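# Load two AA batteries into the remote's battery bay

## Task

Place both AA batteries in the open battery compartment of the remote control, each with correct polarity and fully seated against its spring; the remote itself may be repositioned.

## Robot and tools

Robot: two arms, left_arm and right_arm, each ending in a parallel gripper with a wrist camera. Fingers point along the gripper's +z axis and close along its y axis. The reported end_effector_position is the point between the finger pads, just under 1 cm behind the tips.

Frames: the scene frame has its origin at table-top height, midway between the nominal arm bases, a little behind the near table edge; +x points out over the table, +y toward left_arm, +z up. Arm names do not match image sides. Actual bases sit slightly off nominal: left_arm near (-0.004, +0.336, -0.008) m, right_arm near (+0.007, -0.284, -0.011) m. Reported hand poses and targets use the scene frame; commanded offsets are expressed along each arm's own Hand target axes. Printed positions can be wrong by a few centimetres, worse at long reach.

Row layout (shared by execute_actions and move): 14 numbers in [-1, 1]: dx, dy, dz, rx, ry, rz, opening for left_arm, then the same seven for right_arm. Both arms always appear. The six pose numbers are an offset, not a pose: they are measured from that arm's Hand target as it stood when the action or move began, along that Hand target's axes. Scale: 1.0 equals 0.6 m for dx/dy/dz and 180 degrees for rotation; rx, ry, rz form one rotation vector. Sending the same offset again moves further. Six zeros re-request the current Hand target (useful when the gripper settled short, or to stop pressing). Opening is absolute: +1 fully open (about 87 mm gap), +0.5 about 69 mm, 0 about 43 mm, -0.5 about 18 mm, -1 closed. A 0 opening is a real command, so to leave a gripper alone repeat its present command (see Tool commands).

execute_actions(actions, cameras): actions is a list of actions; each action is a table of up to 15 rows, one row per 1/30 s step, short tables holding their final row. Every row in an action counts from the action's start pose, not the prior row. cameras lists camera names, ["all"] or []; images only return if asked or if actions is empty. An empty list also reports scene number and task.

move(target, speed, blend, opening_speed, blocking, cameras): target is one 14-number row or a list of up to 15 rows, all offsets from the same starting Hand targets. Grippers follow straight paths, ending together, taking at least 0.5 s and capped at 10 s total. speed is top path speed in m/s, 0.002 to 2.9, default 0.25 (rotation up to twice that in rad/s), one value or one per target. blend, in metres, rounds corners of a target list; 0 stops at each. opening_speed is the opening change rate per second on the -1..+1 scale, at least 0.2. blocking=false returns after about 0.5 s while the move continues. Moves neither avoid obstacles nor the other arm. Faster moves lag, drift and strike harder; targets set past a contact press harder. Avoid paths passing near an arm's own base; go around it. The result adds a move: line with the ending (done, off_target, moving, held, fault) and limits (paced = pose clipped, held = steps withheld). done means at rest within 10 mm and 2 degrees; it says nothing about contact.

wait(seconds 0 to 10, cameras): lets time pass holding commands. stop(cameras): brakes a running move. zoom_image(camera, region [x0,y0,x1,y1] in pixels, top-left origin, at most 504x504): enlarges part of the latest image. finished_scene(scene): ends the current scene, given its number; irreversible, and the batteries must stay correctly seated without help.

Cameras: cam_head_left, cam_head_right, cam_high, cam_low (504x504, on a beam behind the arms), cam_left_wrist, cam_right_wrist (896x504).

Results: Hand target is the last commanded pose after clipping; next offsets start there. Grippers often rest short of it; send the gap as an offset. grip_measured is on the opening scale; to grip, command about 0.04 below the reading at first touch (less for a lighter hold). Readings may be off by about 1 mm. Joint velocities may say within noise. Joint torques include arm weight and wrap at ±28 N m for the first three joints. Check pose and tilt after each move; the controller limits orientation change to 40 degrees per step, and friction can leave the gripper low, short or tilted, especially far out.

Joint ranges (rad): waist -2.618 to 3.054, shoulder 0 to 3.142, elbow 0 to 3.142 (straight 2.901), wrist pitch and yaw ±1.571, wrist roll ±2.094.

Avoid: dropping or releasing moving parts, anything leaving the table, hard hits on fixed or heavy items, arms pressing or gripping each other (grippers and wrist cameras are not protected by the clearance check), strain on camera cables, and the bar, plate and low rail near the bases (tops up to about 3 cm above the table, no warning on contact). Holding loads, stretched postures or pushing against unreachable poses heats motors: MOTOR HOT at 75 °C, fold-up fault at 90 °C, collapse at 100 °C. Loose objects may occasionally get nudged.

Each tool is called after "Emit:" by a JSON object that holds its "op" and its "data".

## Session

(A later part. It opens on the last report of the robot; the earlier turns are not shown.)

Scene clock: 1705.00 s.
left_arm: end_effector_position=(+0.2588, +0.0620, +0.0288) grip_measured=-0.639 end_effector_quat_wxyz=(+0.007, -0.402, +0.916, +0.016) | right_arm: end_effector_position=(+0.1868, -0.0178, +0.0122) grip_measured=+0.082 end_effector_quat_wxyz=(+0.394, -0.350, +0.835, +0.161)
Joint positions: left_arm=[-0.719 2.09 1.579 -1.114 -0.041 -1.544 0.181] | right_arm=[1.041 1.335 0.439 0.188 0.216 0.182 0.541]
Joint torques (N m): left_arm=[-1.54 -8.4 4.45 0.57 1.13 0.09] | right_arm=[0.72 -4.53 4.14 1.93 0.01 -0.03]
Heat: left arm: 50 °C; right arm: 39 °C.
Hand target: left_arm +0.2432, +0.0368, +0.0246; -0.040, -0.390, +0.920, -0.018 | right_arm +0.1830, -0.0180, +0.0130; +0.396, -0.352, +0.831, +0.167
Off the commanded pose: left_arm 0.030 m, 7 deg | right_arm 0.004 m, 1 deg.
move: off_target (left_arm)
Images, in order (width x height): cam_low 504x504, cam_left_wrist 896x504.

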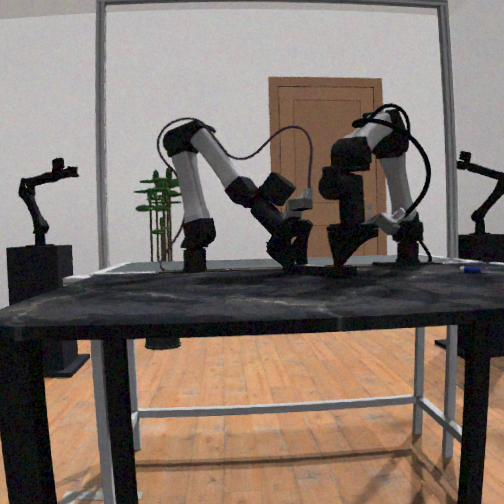

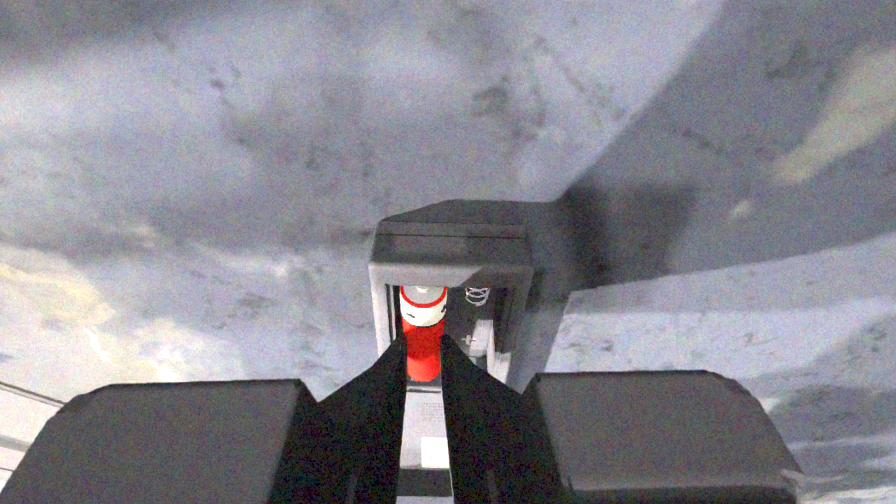

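Emit:
{"op": "move", "data": {"target": [-0.0432, 0, -0.0038, 0, 0, 0, -0.69, 0, 0, 0, 0, 0, 0, 0.03], "speed": 0.06, "cameras": ["cam_left_wrist"]}}

Emit:
{"op": "zoom_image", "data": {"camera": "cam_left_wrist", "region": [350, 190, 550, 420]}}

Scene clock: 1727.77 s.
left_arm: end_effector_position=(+0.2601, +0.0632, +0.0312) grip_measured=-0.689 end_effector_quat_wxyz=(-0.036, -0.395, +0.918, -0.006) | right_arm: end_effector_position=(+0.1868, -0.0178, +0.0122) grip_measured=+0.082 end_effector_quat_wxyz=(+0.394, -0.350, +0.835, +0.161)
Joint positions: left_arm=[-0.671 2.095 1.579 -1.109 0.053 -1.481 0.155] | right_arm=[1.041 1.335 0.439 0.188 0.216 0.182 0.541]
Joint torques (N m): left_arm=[-0.05 -8.17 5.22 0.53 0.12 0.12] | right_arm=[0.73 -4.53 4.11 1.94 0.01 -0.03]
Heat: left arm: 49 °C; right arm: 39 °C.
Hand target: left_arm +0.2612, +0.0555, +0.0246; -0.040, -0.390, +0.920, -0.018 | right_arm +0.1830, -0.0180, +0.0130; +0.396, -0.352, +0.831, +0.167
Off the commanded pose: left_arm 0.010 m, 1 deg | right_arm 0.004 m, 1 deg.
move: done
Images, in order (width x height): cam_left_wrist 896x504.

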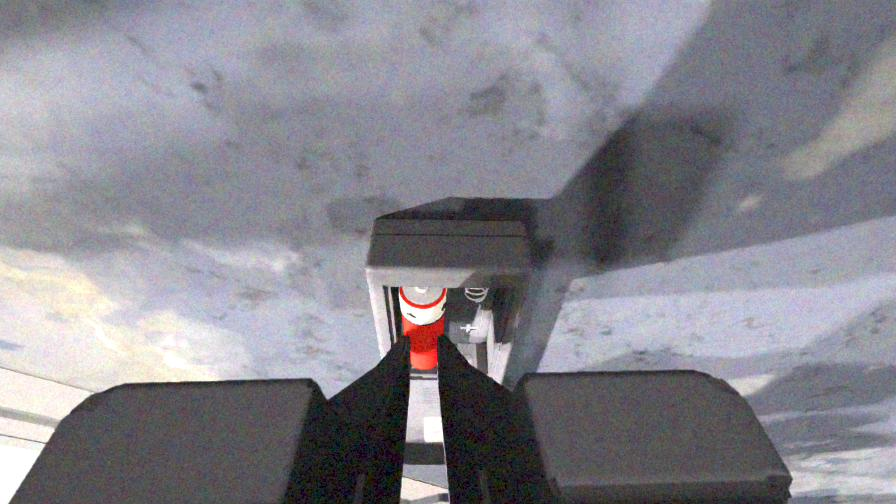

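Scaled by 2.191 from the camera's 896x504 image, which has a finer 1280x720 frame.

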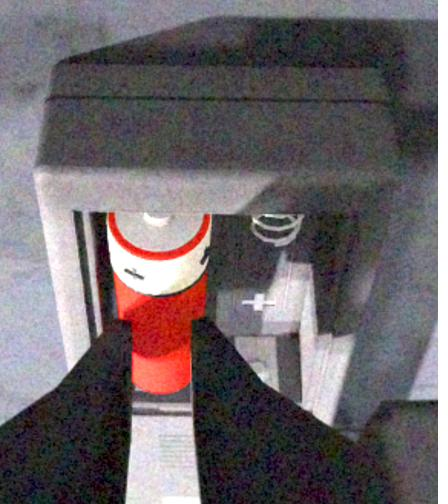

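Emit:
{"op": "move", "data": {"target": [0, 0, 0, 0, 0, 0, -0.35, 0, 0, 0, 0, 0, 0, 0.03], "speed": 0.04, "opening_speed": 0.3, "cameras": ["cam_left_wrist"]}}

Emit:
{"op": "zoom_image", "data": {"camera": "cam_left_wrist", "region": [350, 190, 550, 420]}}

Scene clock: 1751.77 s.
left_arm: end_effector_position=(+0.2630, +0.0579, +0.0295) grip_measured=-0.350 end_effector_quat_wxyz=(-0.038, -0.395, +0.918, -0.018) | right_arm: end_effector_position=(+0.1868, -0.0178, +0.0122) grip_measured=+0.082 end_effector_quat_wxyz=(+0.394, -0.350, +0.834, +0.161)
Joint positions: left_arm=[-0.671 2.101 1.579 -1.084 0.066 -1.481 0.325] | right_arm=[1.041 1.335 0.439 0.188 0.216 0.18 0.541]
Joint torques (N m): left_arm=[-0.05 -8.72 5.33 0.35 0.08 0.11] | right_arm=[0.72 -4.48 4.14 1.95 0.02 -0.02]
Heat: left arm: 49 °C; right arm: 38 °C.
Hand target: left_arm +0.2612, +0.0555, +0.0246; -0.040, -0.390, +0.920, -0.018 | right_arm +0.1830, -0.0180, +0.0130; +0.396, -0.352, +0.831, +0.167
Off the commanded pose: left_arm 0.006 m, 1 deg | right_arm 0.004 m, 1 deg.
move: done
Images, in order (width x height): cam_left_wrist 896x504.

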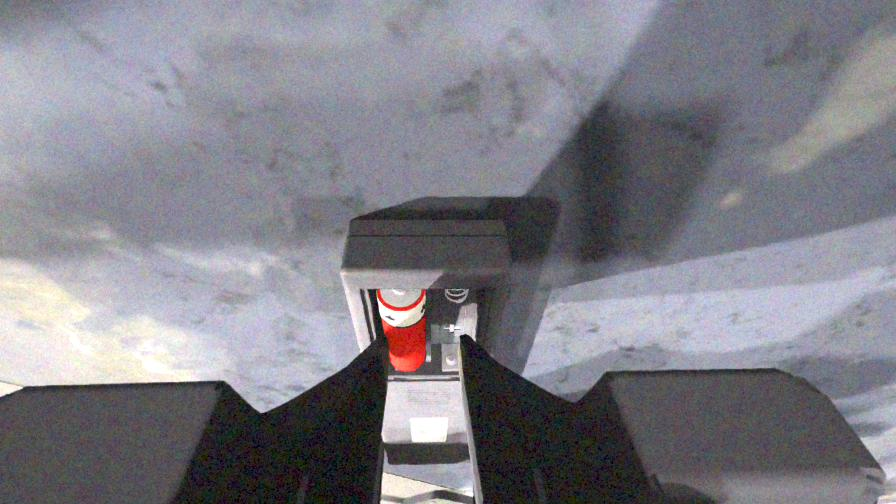

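Scaled by 2.191 from the camera's 896x504 image, which has a finer 1280x720 frame.

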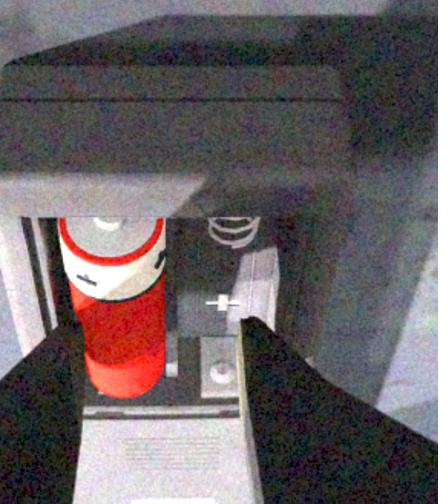

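Emit:
{"op": "move", "data": {"target": [0.0036, 0, -0.0415, 0, 0, 0, -0.3, 0, 0, 0, 0, 0, 0, 0.03], "speed": 0.06, "cameras": ["cam_left_wrist", "cam_low"]}}

Emit:
{"op": "zoom_image", "data": {"camera": "cam_left_wrist", "region": [330, 190, 530, 420]}}

Emit:
{"op": "zoom_image", "data": {"camera": "cam_low", "region": [270, 200, 370, 290]}}

Scene clock: 1760.97 s.
left_arm: end_effector_position=(+0.2539, +0.0652, +0.0346) grip_measured=-0.300 end_effector_quat_wxyz=(-0.050, -0.395, +0.917, +0.005) | right_arm: end_effector_position=(+0.1852, -0.0167, +0.0120) grip_measured=+0.082 end_effector_quat_wxyz=(+0.392, -0.354, +0.833, +0.164)
Joint positions: left_arm=[-0.671 2.101 1.598 -1.155 0.066 -1.481 0.35] | right_arm=[1.044 1.335 0.439 0.188 0.21 0.178 0.541]
Joint torques (N m): left_arm=[-0.14 -10.66 10.09 0.07 0.08 0.11] | right_arm=[0.69 -4.55 4.14 1.94 0.01 0.01]
Heat: left arm: 49 °C; right arm: 38 °C.
Hand target: left_arm +0.2612, +0.0555, +0.0496; -0.040, -0.390, +0.920, -0.018 | right_arm +0.1830, -0.0180, +0.0130; +0.396, -0.352, +0.831, +0.167
Off the commanded pose: left_arm 0.019 m, 3 deg | right_arm 0.003 m, 1 deg.
move: off_target (left_arm)
Images, in order (width x height): cam_low 504x504, cam_left_wrist 896x504.

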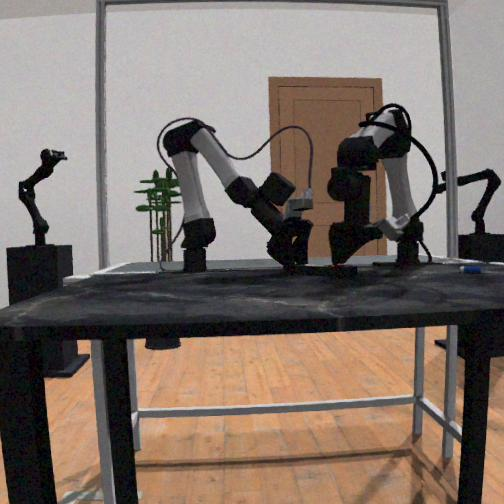

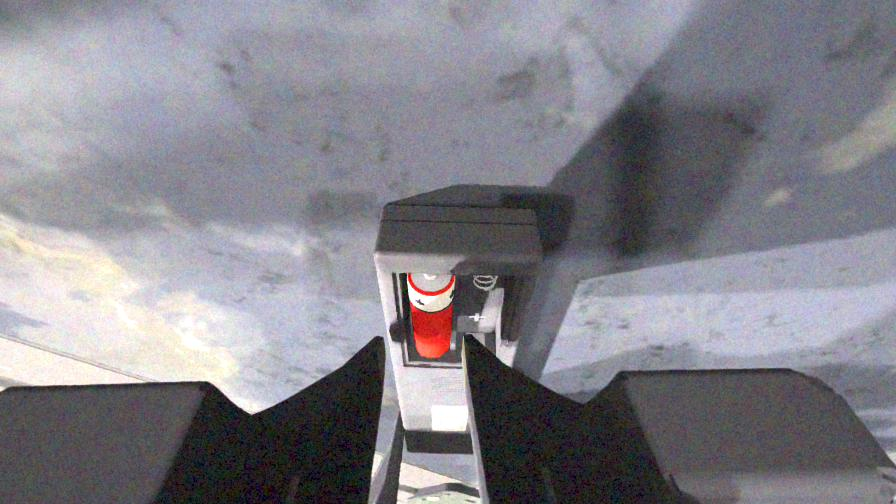

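Scaled by 2.191 from the camera's 896x504 image, which has a finer 1280x720 frame.

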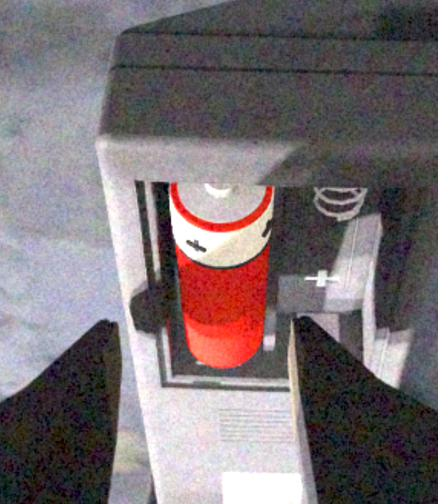

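Scaled by 5.040 from the camera's 504x504 image, which has a finer 720x720 frame.

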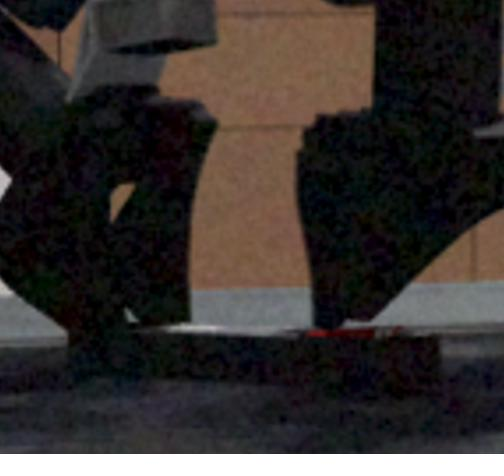

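Emit:
{"op": "move", "data": {"target": [[0.003, 0, -0.035, 0, -0.0278, 0, -0.3, 0, 0, 0, 0, 0, 0, 0.03], [0.003, 0, -0.035, 0, -0.0278, 0, -1, 0, 0, 0, 0, 0, 0, 0.03]], "speed": 0.06, "opening_speed": 1, "cameras": ["cam_left_wrist", "cam_low"]}}

Emit:
{"op": "zoom_image", "data": {"camera": "cam_left_wrist", "region": [330, 190, 530, 420]}}

Emit:
{"op": "zoom_image", "data": {"camera": "cam_low", "region": [270, 200, 370, 290]}}

Scene clock: 1779.87 s.
left_arm: end_effector_position=(+0.2518, +0.0647, +0.0489) grip_measured=-0.989 end_effector_quat_wxyz=(-0.024, -0.385, +0.922, +0.027) | right_arm: end_effector_position=(+0.1852, -0.0167, +0.0120) grip_measured=+0.082 end_effector_quat_wxyz=(+0.392, -0.354, +0.833, +0.164)
Joint positions: left_arm=[-0.706 2.101 1.667 -1.238 0.002 -1.495 0.006] | right_arm=[1.044 1.335 0.439 0.188 0.21 0.178 0.541]
Joint torques (N m): left_arm=[-0.53 -12.63 10.13 0.05 -0.2 -0.15] | right_arm=[0.73 -4.55 4.12 1.94 0 0]
Heat: left arm: 52 °C; right arm: 38 °C.
Hand target: left_arm +0.2612, +0.0556, +0.0706; +0.000, -0.391, +0.921, -0.001 | right_arm +0.1830, -0.0180, +0.0130; +0.396, -0.352, +0.831, +0.167
Off the commanded pose: left_arm 0.025 m, 4 deg | right_arm 0.003 m, 1 deg.
move: off_target (left_arm); target 2's new opening was sent with left_arm's hand 0.025 m and 4 deg from that target
Images, in order (width x height): cam_low 504x504, cam_left_wrist 896x504.

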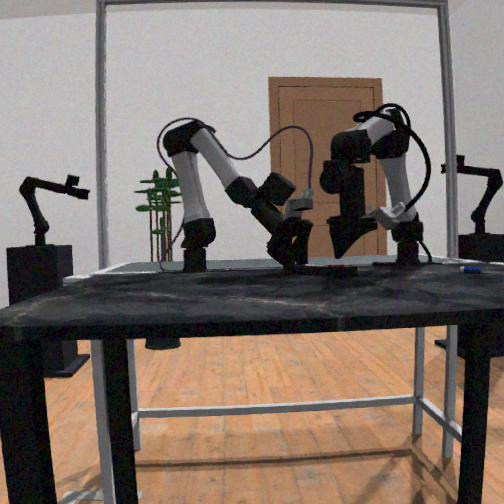

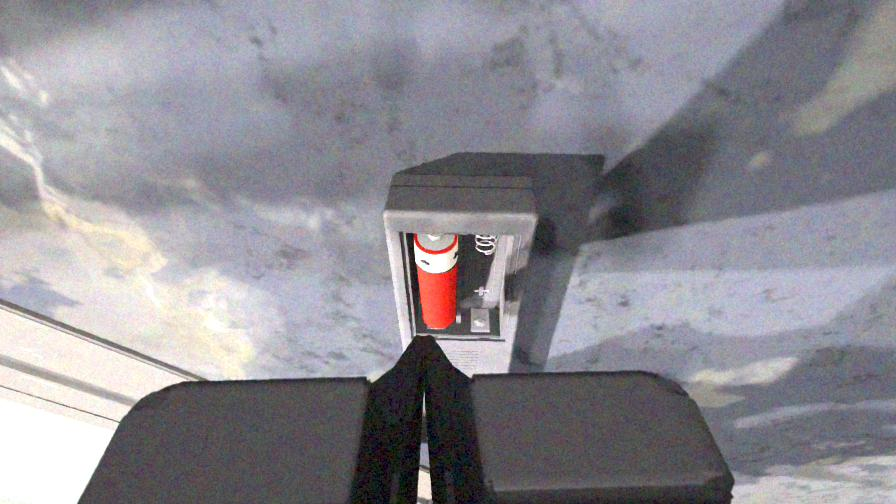

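Scaled by 2.191 from the camera's 896x504 image, which has a finer 1280x720 frame.

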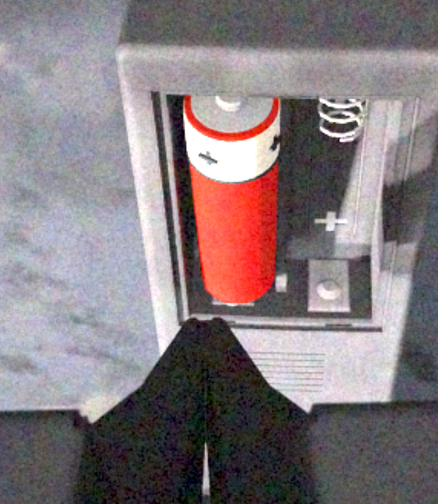

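Scaled by 5.040 from the camera's 504x504 image, which has a finer 720x720 frame.

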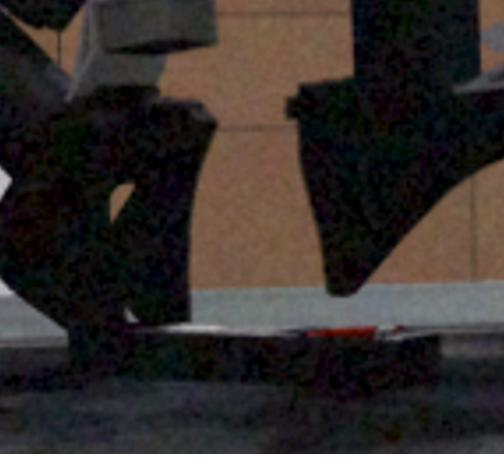

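Emit:
{"op": "move", "data": {"target": [-0.0315, 0.0061, 0.0377, 0, 0, 0, -1, 0, 0, 0, 0, 0, 0, 0.03], "speed": 0.06, "cameras": ["cam_left_wrist"]}}

Emit:
{"op": "zoom_image", "data": {"camera": "cam_left_wrist", "region": [330, 190, 530, 420]}}

Scene clock: 1817.93 s.
left_arm: end_effector_position=(+0.2663, +0.0745, +0.0397) grip_measured=-0.989 end_effector_quat_wxyz=(-0.018, -0.395, +0.919, +0.017) | right_arm: end_effector_position=(+0.1852, -0.0167, +0.0120) grip_measured=+0.082 end_effector_quat_wxyz=(+0.392, -0.354, +0.833, +0.164)
Joint positions: left_arm=[-0.663 2.101 1.633 -1.181 -0.003 -1.474 0.006] | right_arm=[1.044 1.335 0.439 0.188 0.21 0.178 0.541]
Joint torques (N m): left_arm=[-0.01 -12.05 5.5 0.35 -0.2 0.13] | right_arm=[0.72 -4.49 4.15 1.94 0.01 0]
Motor temperatures (°C): left_arm=[27 58 44 28 29 24 28] | right_arm=[23 31 38 36 26 26 29]
Heat: left arm: 58 °C; right arm: 38 °C.
Hand target: left_arm +0.2718, +0.0717, +0.0480; +0.000, -0.391, +0.921, -0.001 | right_arm +0.1830, -0.0180, +0.0130; +0.396, -0.352, +0.831, +0.167
Off the commanded pose: left_arm 0.010 m, 3 deg | right_arm 0.003 m, 1 deg.
move: off_target (left_arm)
Images, in order (width x height): cam_left_wrist 896x504.

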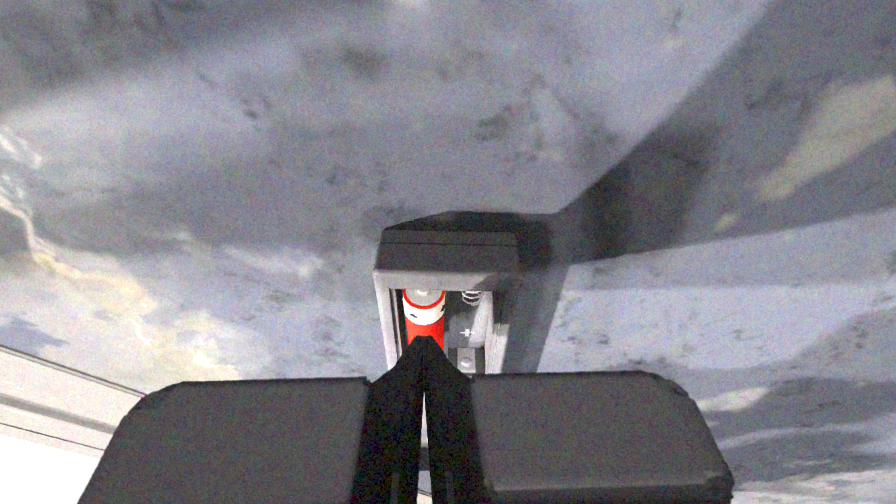

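Scaled by 2.191 from the camera's 896x504 image, which has a finer 1280x720 frame.

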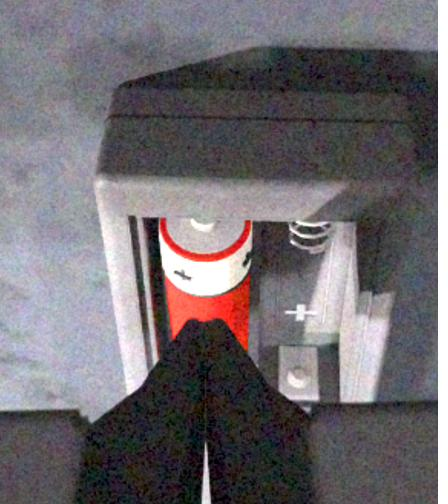

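Emit:
{"op": "move", "data": {"target": [0, 0, 0.02, 0, 0, 0, -1, 0, 0, 0, 0, 0, 0, 0.03], "speed": 0.04}}

Scene clock: 1828.40 s.
left_arm: end_effector_position=(+0.2666, +0.0742, +0.0345) grip_measured=-0.989 end_effector_quat_wxyz=(-0.016, -0.394, +0.919, +0.014) | right_arm: end_effector_position=(+0.1854, -0.0169, +0.0121) grip_measured=+0.082 end_effector_quat_wxyz=(+0.393, -0.354, +0.833, +0.163)
Joint positions: left_arm=[-0.663 2.099 1.61 -1.152 -0.003 -1.472 0.006] | right_arm=[1.044 1.335 0.439 0.188 0.211 0.177 0.541]
Joint torques (N m): left_arm=[0.05 -11.06 4.46 0.51 -0.18 0.12] | right_arm=[0.69 -4.53 4.15 1.94 0 0.02]
Motor temperatures (°C): left_arm=[27 58 43 28 29 24 28] | right_arm=[23 31 38 36 26 26 29]
Heat: left arm: 58 °C; right arm: 38 °C.
Hand target: left_arm +0.2718, +0.0717, +0.0360; +0.000, -0.391, +0.921, -0.001 | right_arm +0.1830, -0.0180, +0.0130; +0.396, -0.352, +0.831, +0.167
Off the commanded pose: left_arm 0.006 m, 3 deg | right_arm 0.003 m, 1 deg.
move: off_target (left_arm)

Emit:
{"op": "move", "data": {"target": [0, 0, 0.0133, 0, 0, 0, -1, 0, 0, 0, 0, 0, 0, 0.03], "speed": 0.04, "cameras": ["cam_left_wrist"]}}

Emit:
{"op": "zoom_image", "data": {"camera": "cam_left_wrist", "region": [330, 190, 530, 420]}}

Scene clock: 1834.37 s.
left_arm: end_effector_position=(+0.2660, +0.0746, +0.0337) grip_measured=-0.989 end_effector_quat_wxyz=(-0.014, -0.393, +0.919, +0.011) | right_arm: end_effector_position=(+0.1854, -0.0169, +0.0121) grip_measured=+0.082 end_effector_quat_wxyz=(+0.393, -0.354, +0.833, +0.163)
Joint positions: left_arm=[-0.663 2.09 1.593 -1.137 -0.003 -1.471 0.006] | right_arm=[1.044 1.335 0.439 0.188 0.211 0.177 0.541]
Joint torques (N m): left_arm=[0.06 -9.61 3.85 0.64 -0.19 0.11] | right_arm=[0.69 -4.55 4.16 1.93 0.01 0.01]
Motor temperatures (°C): left_arm=[27 58 43 29 29 24 28] | right_arm=[23 31 38 36 26 26 29]
Heat: left arm: 58 °C; right arm: 38 °C.
Hand target: left_arm +0.2718, +0.0717, +0.0280; +0.000, -0.391, +0.921, -0.001 | right_arm +0.1830, -0.0180, +0.0130; +0.396, -0.352, +0.831, +0.167
Off the commanded pose: left_arm 0.009 m, 2 deg | right_arm 0.003 m, 1 deg.
move: done
Images, in order (width x height): cam_left_wrist 896x504.

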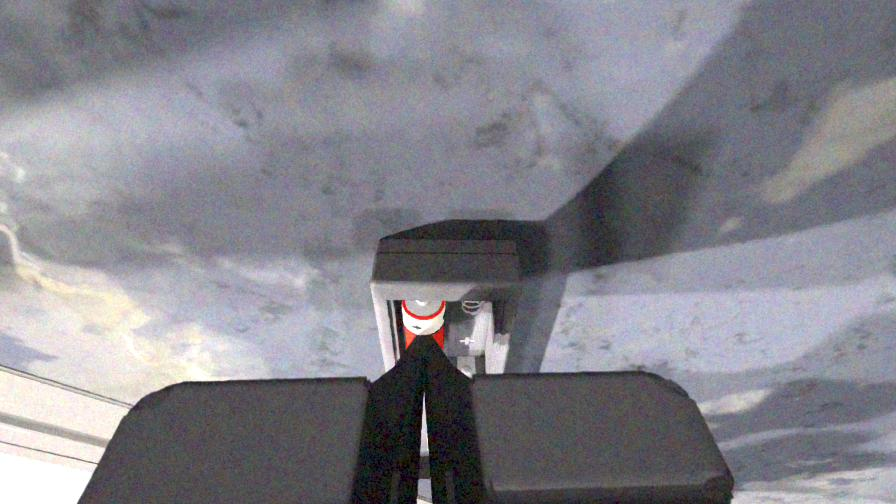

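Scaled by 2.191 from the camera's 896x504 image, which has a finer 1280x720 frame.

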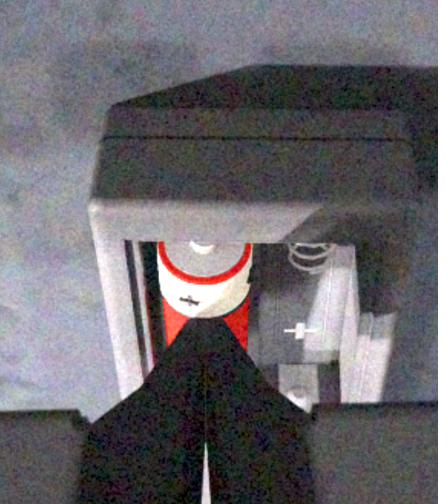

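Emit:
{"op": "move", "data": {"target": [0, 0, 0.0133, 0, 0, 0, -1, 0, 0, 0, 0, 0, 0, 0.03], "speed": 0.04, "cameras": ["cam_low"]}}

Emit:
{"op": "zoom_image", "data": {"camera": "cam_low", "region": [270, 200, 370, 290]}}

Scene clock: 1839.33 s.
left_arm: end_effector_position=(+0.2662, +0.0746, +0.0333) grip_measured=-0.989 end_effector_quat_wxyz=(-0.013, -0.393, +0.919, +0.005) | right_arm: end_effector_position=(+0.1854, -0.0169, +0.0121) grip_measured=+0.082 end_effector_quat_wxyz=(+0.393, -0.354, +0.833, +0.163)
Joint positions: left_arm=[-0.662 2.081 1.578 -1.12 0.001 -1.469 0.006] | right_arm=[1.044 1.335 0.439 0.188 0.211 0.177 0.541]
Joint torques (N m): left_arm=[0.03 -8.18 3.23 0.77 -0.21 0.1] | right_arm=[0.72 -4.51 4.12 1.94 0.02 0.01]
Motor temperatures (°C): left_arm=[27 58 43 29 29 24 28] | right_arm=[23 31 38 36 26 26 29]
Heat: left arm: 58 °C; right arm: 38 °C.
Hand target: left_arm +0.2718, +0.0716, +0.0200; +0.000, -0.391, +0.921, -0.001 | right_arm +0.1830, -0.0180, +0.0130; +0.396, -0.352, +0.831, +0.167
Off the commanded pose: left_arm 0.015 m, 2 deg | right_arm 0.003 m, 1 deg.
move: off_target (left_arm)
Images, in order (width x height): cam_low 504x504.

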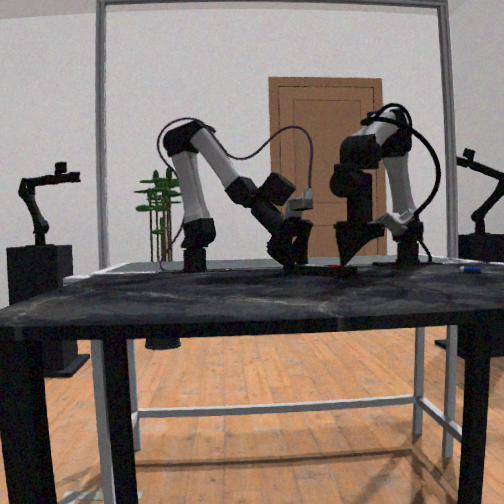

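Scaled by 5.040 from the camera's 504x504 image, which has a finer 720x720 frame.

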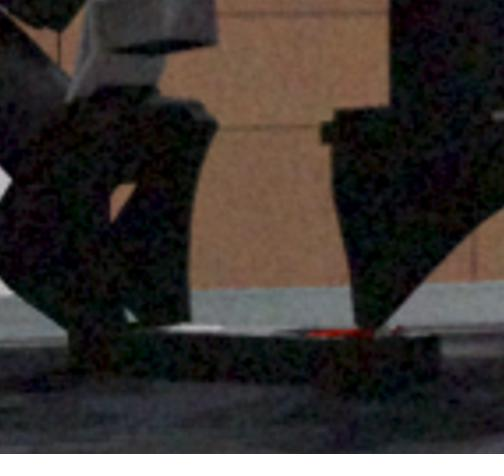

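Emit:
{"op": "move", "data": {"target": [0, 0, 0.0167, 0, 0, 0, -1, 0, 0, 0, 0, 0, 0, 0.03], "speed": 0.04, "cameras": ["cam_left_wrist"]}}

Emit:
{"op": "zoom_image", "data": {"camera": "cam_left_wrist", "region": [330, 190, 530, 420]}}

Scene clock: 1844.30 s.
left_arm: end_effector_position=(+0.2659, +0.0749, +0.0325) grip_measured=-0.989 end_effector_quat_wxyz=(-0.013, -0.393, +0.919, -0.001) | right_arm: end_effector_position=(+0.1854, -0.0169, +0.0121) grip_measured=+0.082 end_effector_quat_wxyz=(+0.393, -0.354, +0.833, +0.163)
Joint positions: left_arm=[-0.659 2.07 1.558 -1.1 0.007 -1.466 0.006] | right_arm=[1.044 1.335 0.439 0.188 0.211 0.177 0.541]
Joint torques (N m): left_arm=[-0.18 -6.48 2.54 0.93 -0.28 0.09] | right_arm=[0.72 -4.51 4.11 1.95 0.01 0.01]
Motor temperatures (°C): left_arm=[27 57 42 29 28 24 28] | right_arm=[23 31 38 36 26 26 29]
Heat: left arm: 57 °C; right arm: 38 °C.
Hand target: left_arm +0.2718, +0.0716, +0.0100; +0.000, -0.391, +0.921, -0.001 | right_arm +0.1830, -0.0180, +0.0130; +0.396, -0.352, +0.831, +0.167
Off the commanded pose: left_arm 0.023 m, 2 deg | right_arm 0.003 m, 1 deg.
move: off_target (left_arm)
Images, in order (width x height): cam_left_wrist 896x504.

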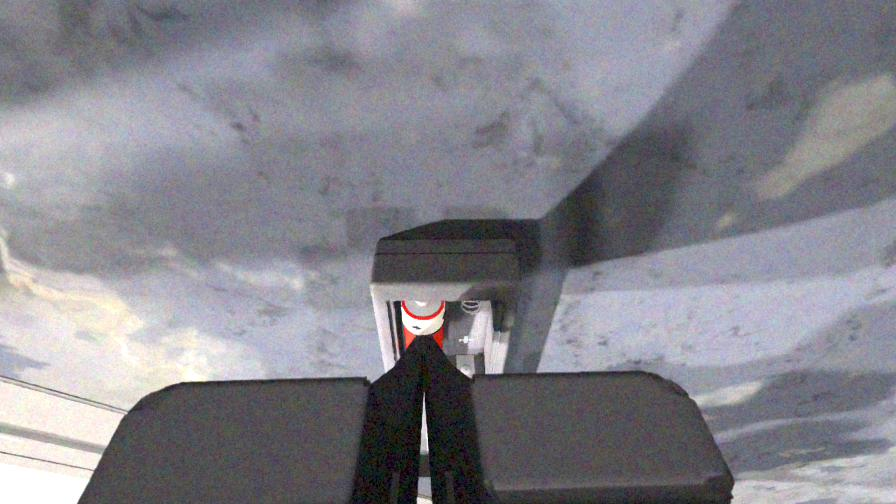

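Scaled by 2.191 from the camera's 896x504 image, which has a finer 1280x720 frame.

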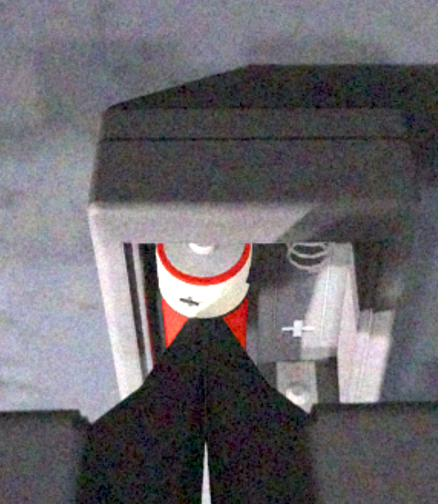

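Emit:
{"op": "move", "data": {"target": [0.015, 0, 0.005, 0, 0, 0, -1, 0, 0, 0, 0, 0, 0, 0.03], "speed": 0.04, "cameras": ["cam_left_wrist", "cam_low"]}}

Emit:
{"op": "zoom_image", "data": {"camera": "cam_left_wrist", "region": [330, 190, 530, 420]}}

Emit:
{"op": "zoom_image", "data": {"camera": "cam_low", "region": [270, 200, 370, 290]}}

Scene clock: 1873.10 s.
left_arm: end_effector_position=(+0.2658, +0.0743, +0.0326) grip_measured=-0.989 end_effector_quat_wxyz=(-0.011, -0.393, +0.920, -0.005) | right_arm: end_effector_position=(+0.1854, -0.0169, +0.0121) grip_measured=+0.082 end_effector_quat_wxyz=(+0.393, -0.354, +0.833, +0.163)
Joint positions: left_arm=[-0.66 2.063 1.547 -1.087 0.007 -1.466 0.006] | right_arm=[1.044 1.335 0.439 0.188 0.211 0.177 0.541]
Joint torques (N m): left_arm=[-1.85 -5.87 2.28 0.95 -0.27 -0.13] | right_arm=[0.72 -4.52 4.12 1.95 0 0.01]
Motor temperatures (°C): left_arm=[27 52 41 29 28 24 27] | right_arm=[23 31 38 36 26 26 29]
Heat: left arm: 52 °C; right arm: 38 °C.
Hand target: left_arm +0.2655, +0.0652, +0.0070; +0.000, -0.391, +0.921, -0.001 | right_arm +0.1830, -0.0180, +0.0130; +0.396, -0.352, +0.831, +0.167
Off the commanded pose: left_arm 0.027 m, 1 deg | right_arm 0.003 m, 1 deg.
move: off_target (left_arm)
Images, in order (width x height): cam_low 504x504, cam_left_wrist 896x504.

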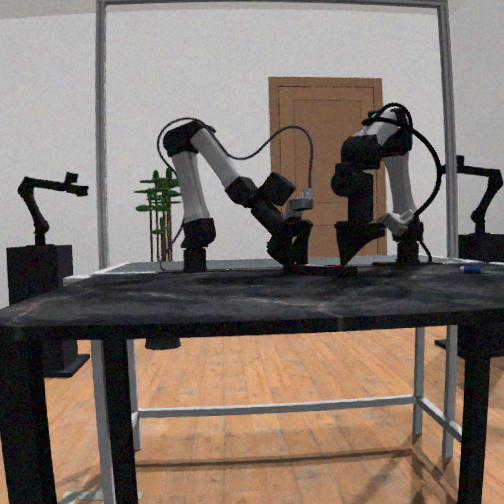

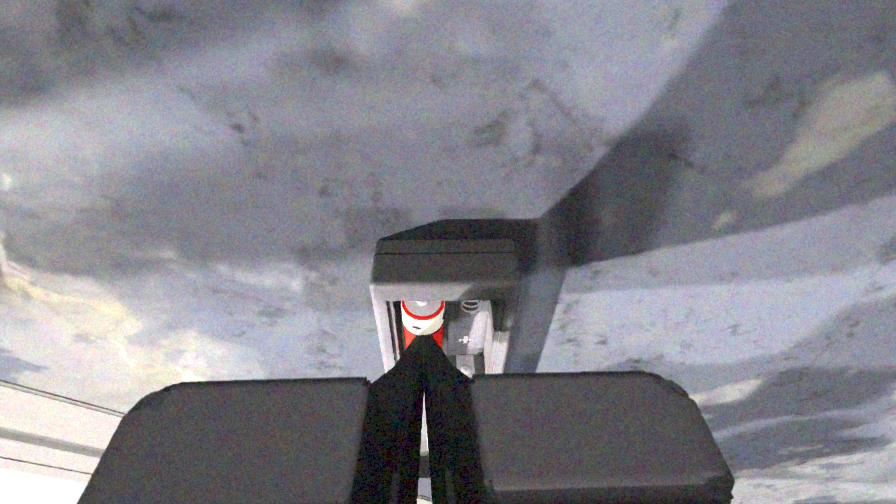

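Scaled by 2.191 from the camera's 896x504 image, which has a finer 1280x720 frame.

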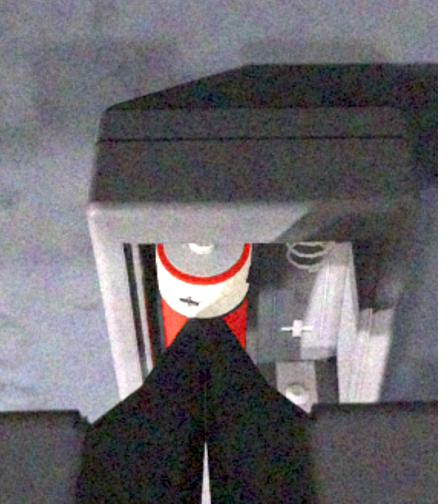

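Scaled by 5.040 from the camera's 504x504 image, which has a finer 720x720 frame.

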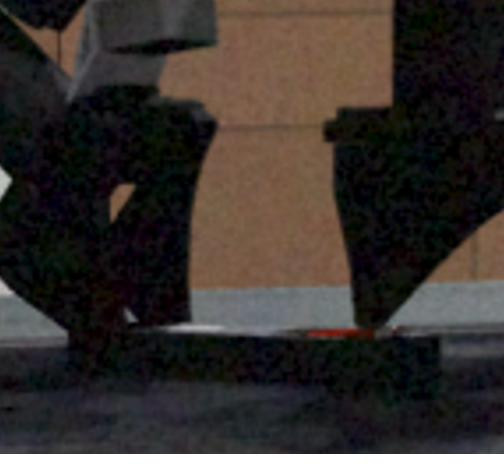

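Emit:
{"op": "move", "data": {"target": [0.015, 0, 0.0, 0, 0, 0, -1, 0, 0, 0, 0, 0, 0, 0.03], "speed": 0.04, "cameras": ["cam_left_wrist"]}}

Emit:
{"op": "zoom_image", "data": {"camera": "cam_left_wrist", "region": [330, 190, 530, 420]}}

Scene clock: 1876.93 s.
left_arm: end_effector_position=(+0.2634, +0.0710, +0.0325) grip_measured=-0.989 end_effector_quat_wxyz=(-0.002, -0.390, +0.921, -0.004) | right_arm: end_effector_position=(+0.1854, -0.0169, +0.0121) grip_measured=+0.082 end_effector_quat_wxyz=(+0.393, -0.354, +0.833, +0.163)
Joint positions: left_arm=[-0.679 2.058 1.542 -1.081 -0.01 -1.478 0.006] | right_arm=[1.044 1.335 0.439 0.188 0.211 0.177 0.541]
Joint torques (N m): left_arm=[-2.14 -5.78 2.32 0.91 -0.11 -0.24] | right_arm=[0.72 -4.55 4.12 1.94 0.01 0.02]
Heat: left arm: 51 °C; right arm: 38 °C.
Hand target: left_arm +0.2593, +0.0587, +0.0070; +0.000, -0.391, +0.921, -0.001 | right_arm +0.1830, -0.0180, +0.0130; +0.396, -0.352, +0.831, +0.167
Off the commanded pose: left_arm 0.029 m, 0 deg | right_arm 0.003 m, 1 deg.
move: off_target (left_arm)
Images, in order (width x height): cam_left_wrist 896x504.

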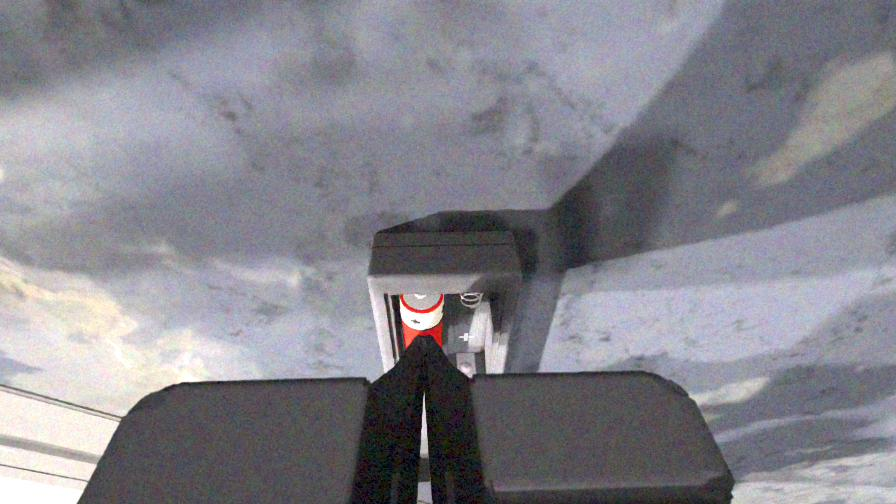

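Scaled by 2.191 from the camera's 896x504 image, which has a finer 1280x720 frame.

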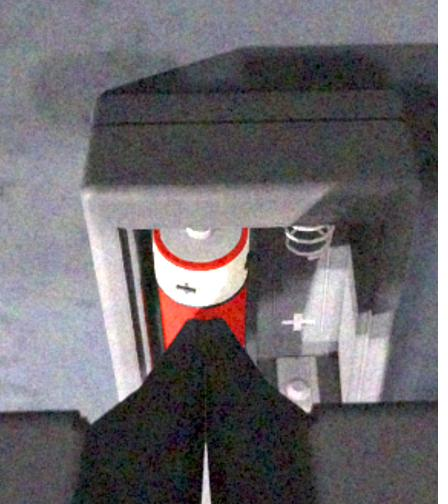

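Emit:
{"op": "move", "data": {"target": [[0, 0, -0.06, 0, 0, 0, -1, 0, 0, 0, 0, 0, 0, 0.03], [-0.0634, 0, -0.0967, 0, 0.1, 0, -1, 0, 0, 0, 0, 0, 0, 0.03]], "speed": 0.08, "blend": [0.005, 0], "cameras": ["cam_left_wrist", "cam_low"]}}

Emit:
{"op": "zoom_image", "data": {"camera": "cam_left_wrist", "region": [330, 190, 530, 420]}}

Emit:
{"op": "zoom_image", "data": {"camera": "cam_low", "region": [270, 200, 370, 290]}}

Scene clock: 1964.07 s.
left_arm: end_effector_position=(+0.2794, +0.0940, +0.0570) grip_measured=-0.989 end_effector_quat_wxyz=(-0.146, -0.392, +0.907, -0.045) | right_arm: end_effector_position=(+0.1854, -0.0169, +0.0121) grip_measured=+0.082 end_effector_quat_wxyz=(+0.393, -0.354, +0.833, +0.163)
Joint positions: left_arm=[-0.485 2.145 1.696 -1.264 0.261 -1.285 0.006] | right_arm=[1.044 1.335 0.439 0.188 0.211 0.177 0.541]
Joint torques (N m): left_arm=[0.1 -9.2 10.06 -0.02 0.29 0.14] | right_arm=[0.7 -4.53 4.14 1.95 0.01 0.01]
Motor temperatures (°C): left_arm=[28 46 39 30 28 24 27] | right_arm=[23 31 37 36 26 26 29]
Heat: left arm: 46 °C; right arm: 37 °C.
Hand target: left_arm +0.2857, +0.0861, +0.0650; -0.144, -0.386, +0.909, -0.062 | right_arm +0.1830, -0.0180, +0.0130; +0.396, -0.352, +0.831, +0.167
Off the commanded pose: left_arm 0.013 m, 2 deg | right_arm 0.003 m, 1 deg.
move: off_target (left_arm)
Images, in order (width x height): cam_low 504x504, cam_left_wrist 896x504.

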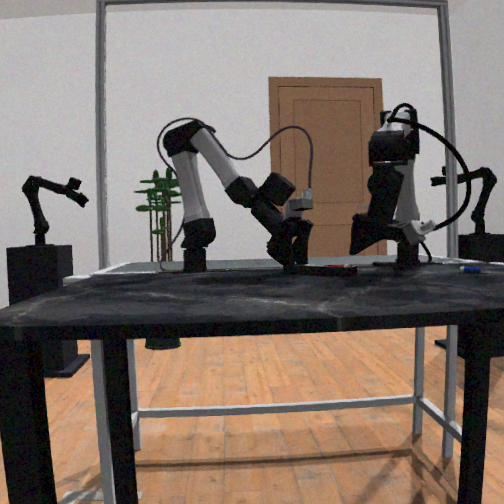

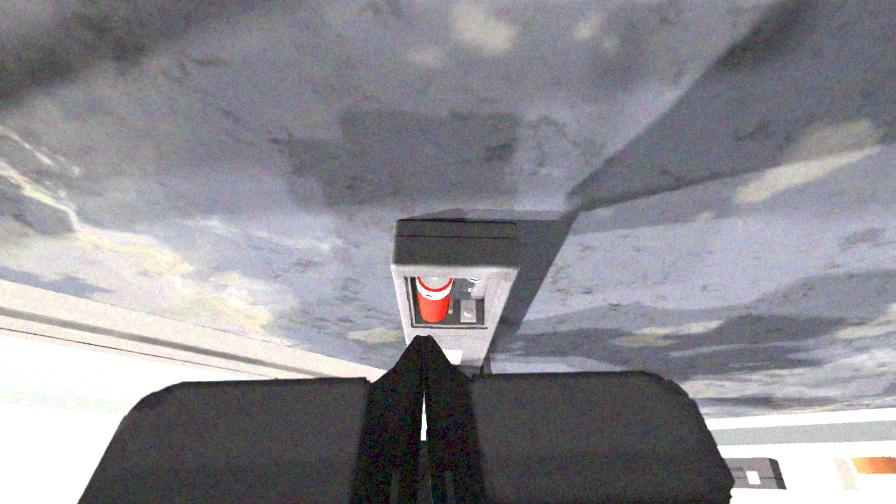

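Scaled by 2.191 from the camera's 896x504 image, which has a finer 1280x720 frame.

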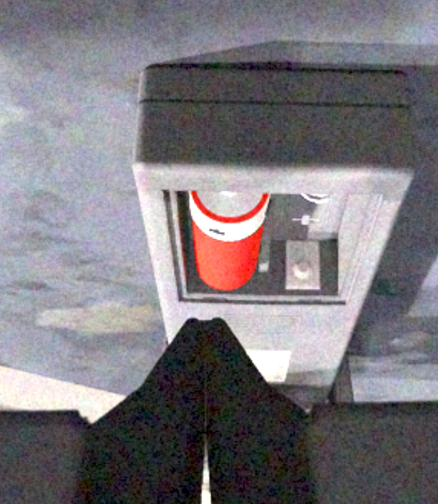

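Scaled by 5.040 from the camera's 504x504 image, which has a finer 720x720 frame.

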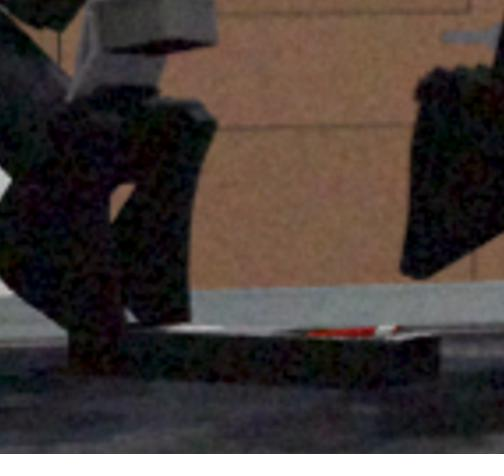

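Emit:
{"op": "move", "data": {"target": [-0.006, -0.0016, 0.0454, 0, 0, 0, -1, 0, 0, 0, 0, 0, 0, 0.03], "speed": 0.06, "cameras": ["cam_left_wrist", "cam_low"]}}

Emit:
{"op": "zoom_image", "data": {"camera": "cam_left_wrist", "region": [330, 190, 530, 420]}}

Emit:
{"op": "zoom_image", "data": {"camera": "cam_low", "region": [270, 200, 370, 290]}}

Scene clock: 1982.63 s.
left_arm: end_effector_position=(+0.2840, +0.0902, +0.0387) grip_measured=-0.989 end_effector_quat_wxyz=(-0.141, -0.390, +0.908, -0.051) | right_arm: end_effector_position=(+0.1854, -0.0169, +0.0121) grip_measured=+0.082 end_effector_quat_wxyz=(+0.393, -0.354, +0.833, +0.163)
Joint positions: left_arm=[-0.487 2.17 1.662 -1.19 0.263 -1.285 0.006] | right_arm=[1.044 1.335 0.439 0.188 0.211 0.177 0.541]
Joint torques (N m): left_arm=[-0.69 -9.62 5.57 0.25 0.27 0.03] | right_arm=[0.7 -4.53 4.14 1.93 0.01 0.01]
Heat: left arm: 48 °C; right arm: 37 °C.
Hand target: left_arm +0.2829, +0.0818, +0.0380; -0.144, -0.386, +0.909, -0.062 | right_arm +0.1830, -0.0180, +0.0130; +0.396, -0.352, +0.831, +0.167
Off the commanded pose: left_arm 0.008 m, 1 deg | right_arm 0.003 m, 1 deg.
move: done
Images, in order (width x height): cam_low 504x504, cam_left_wrist 896x504.

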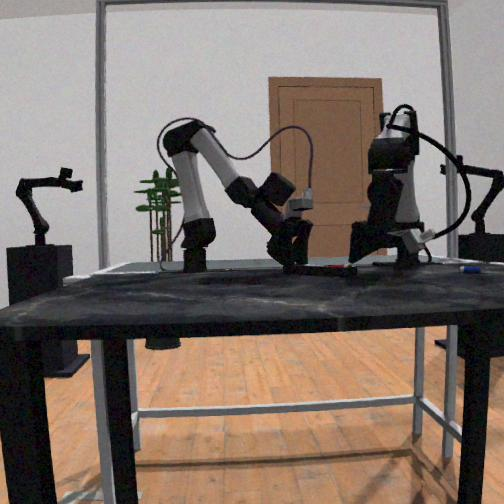

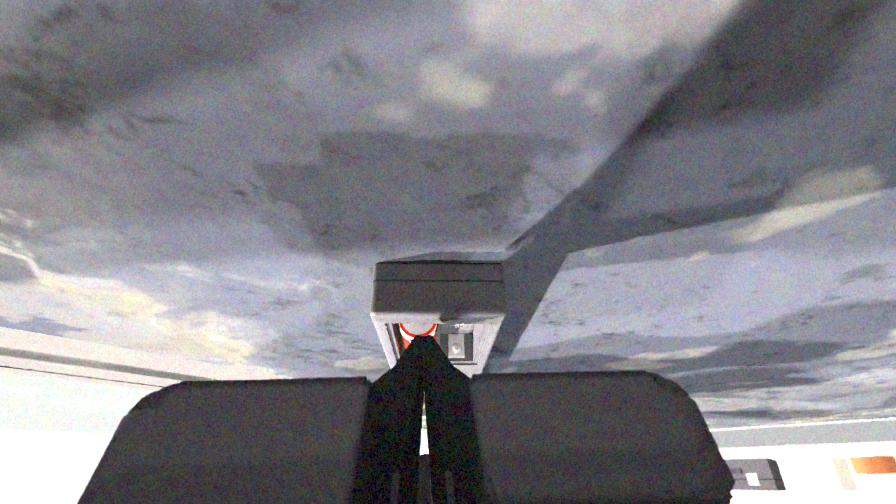

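Scaled by 2.191 from the camera's 896x504 image, which has a finer 1280x720 frame.

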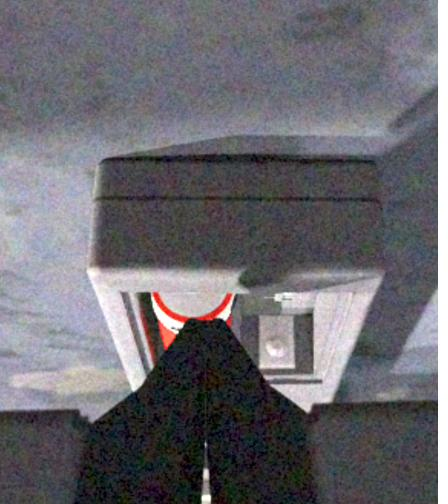

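Scaled by 5.040 from the camera's 504x504 image, which has a finer 720x720 frame.

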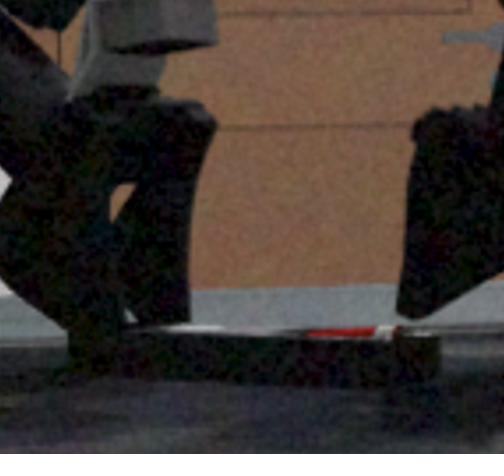

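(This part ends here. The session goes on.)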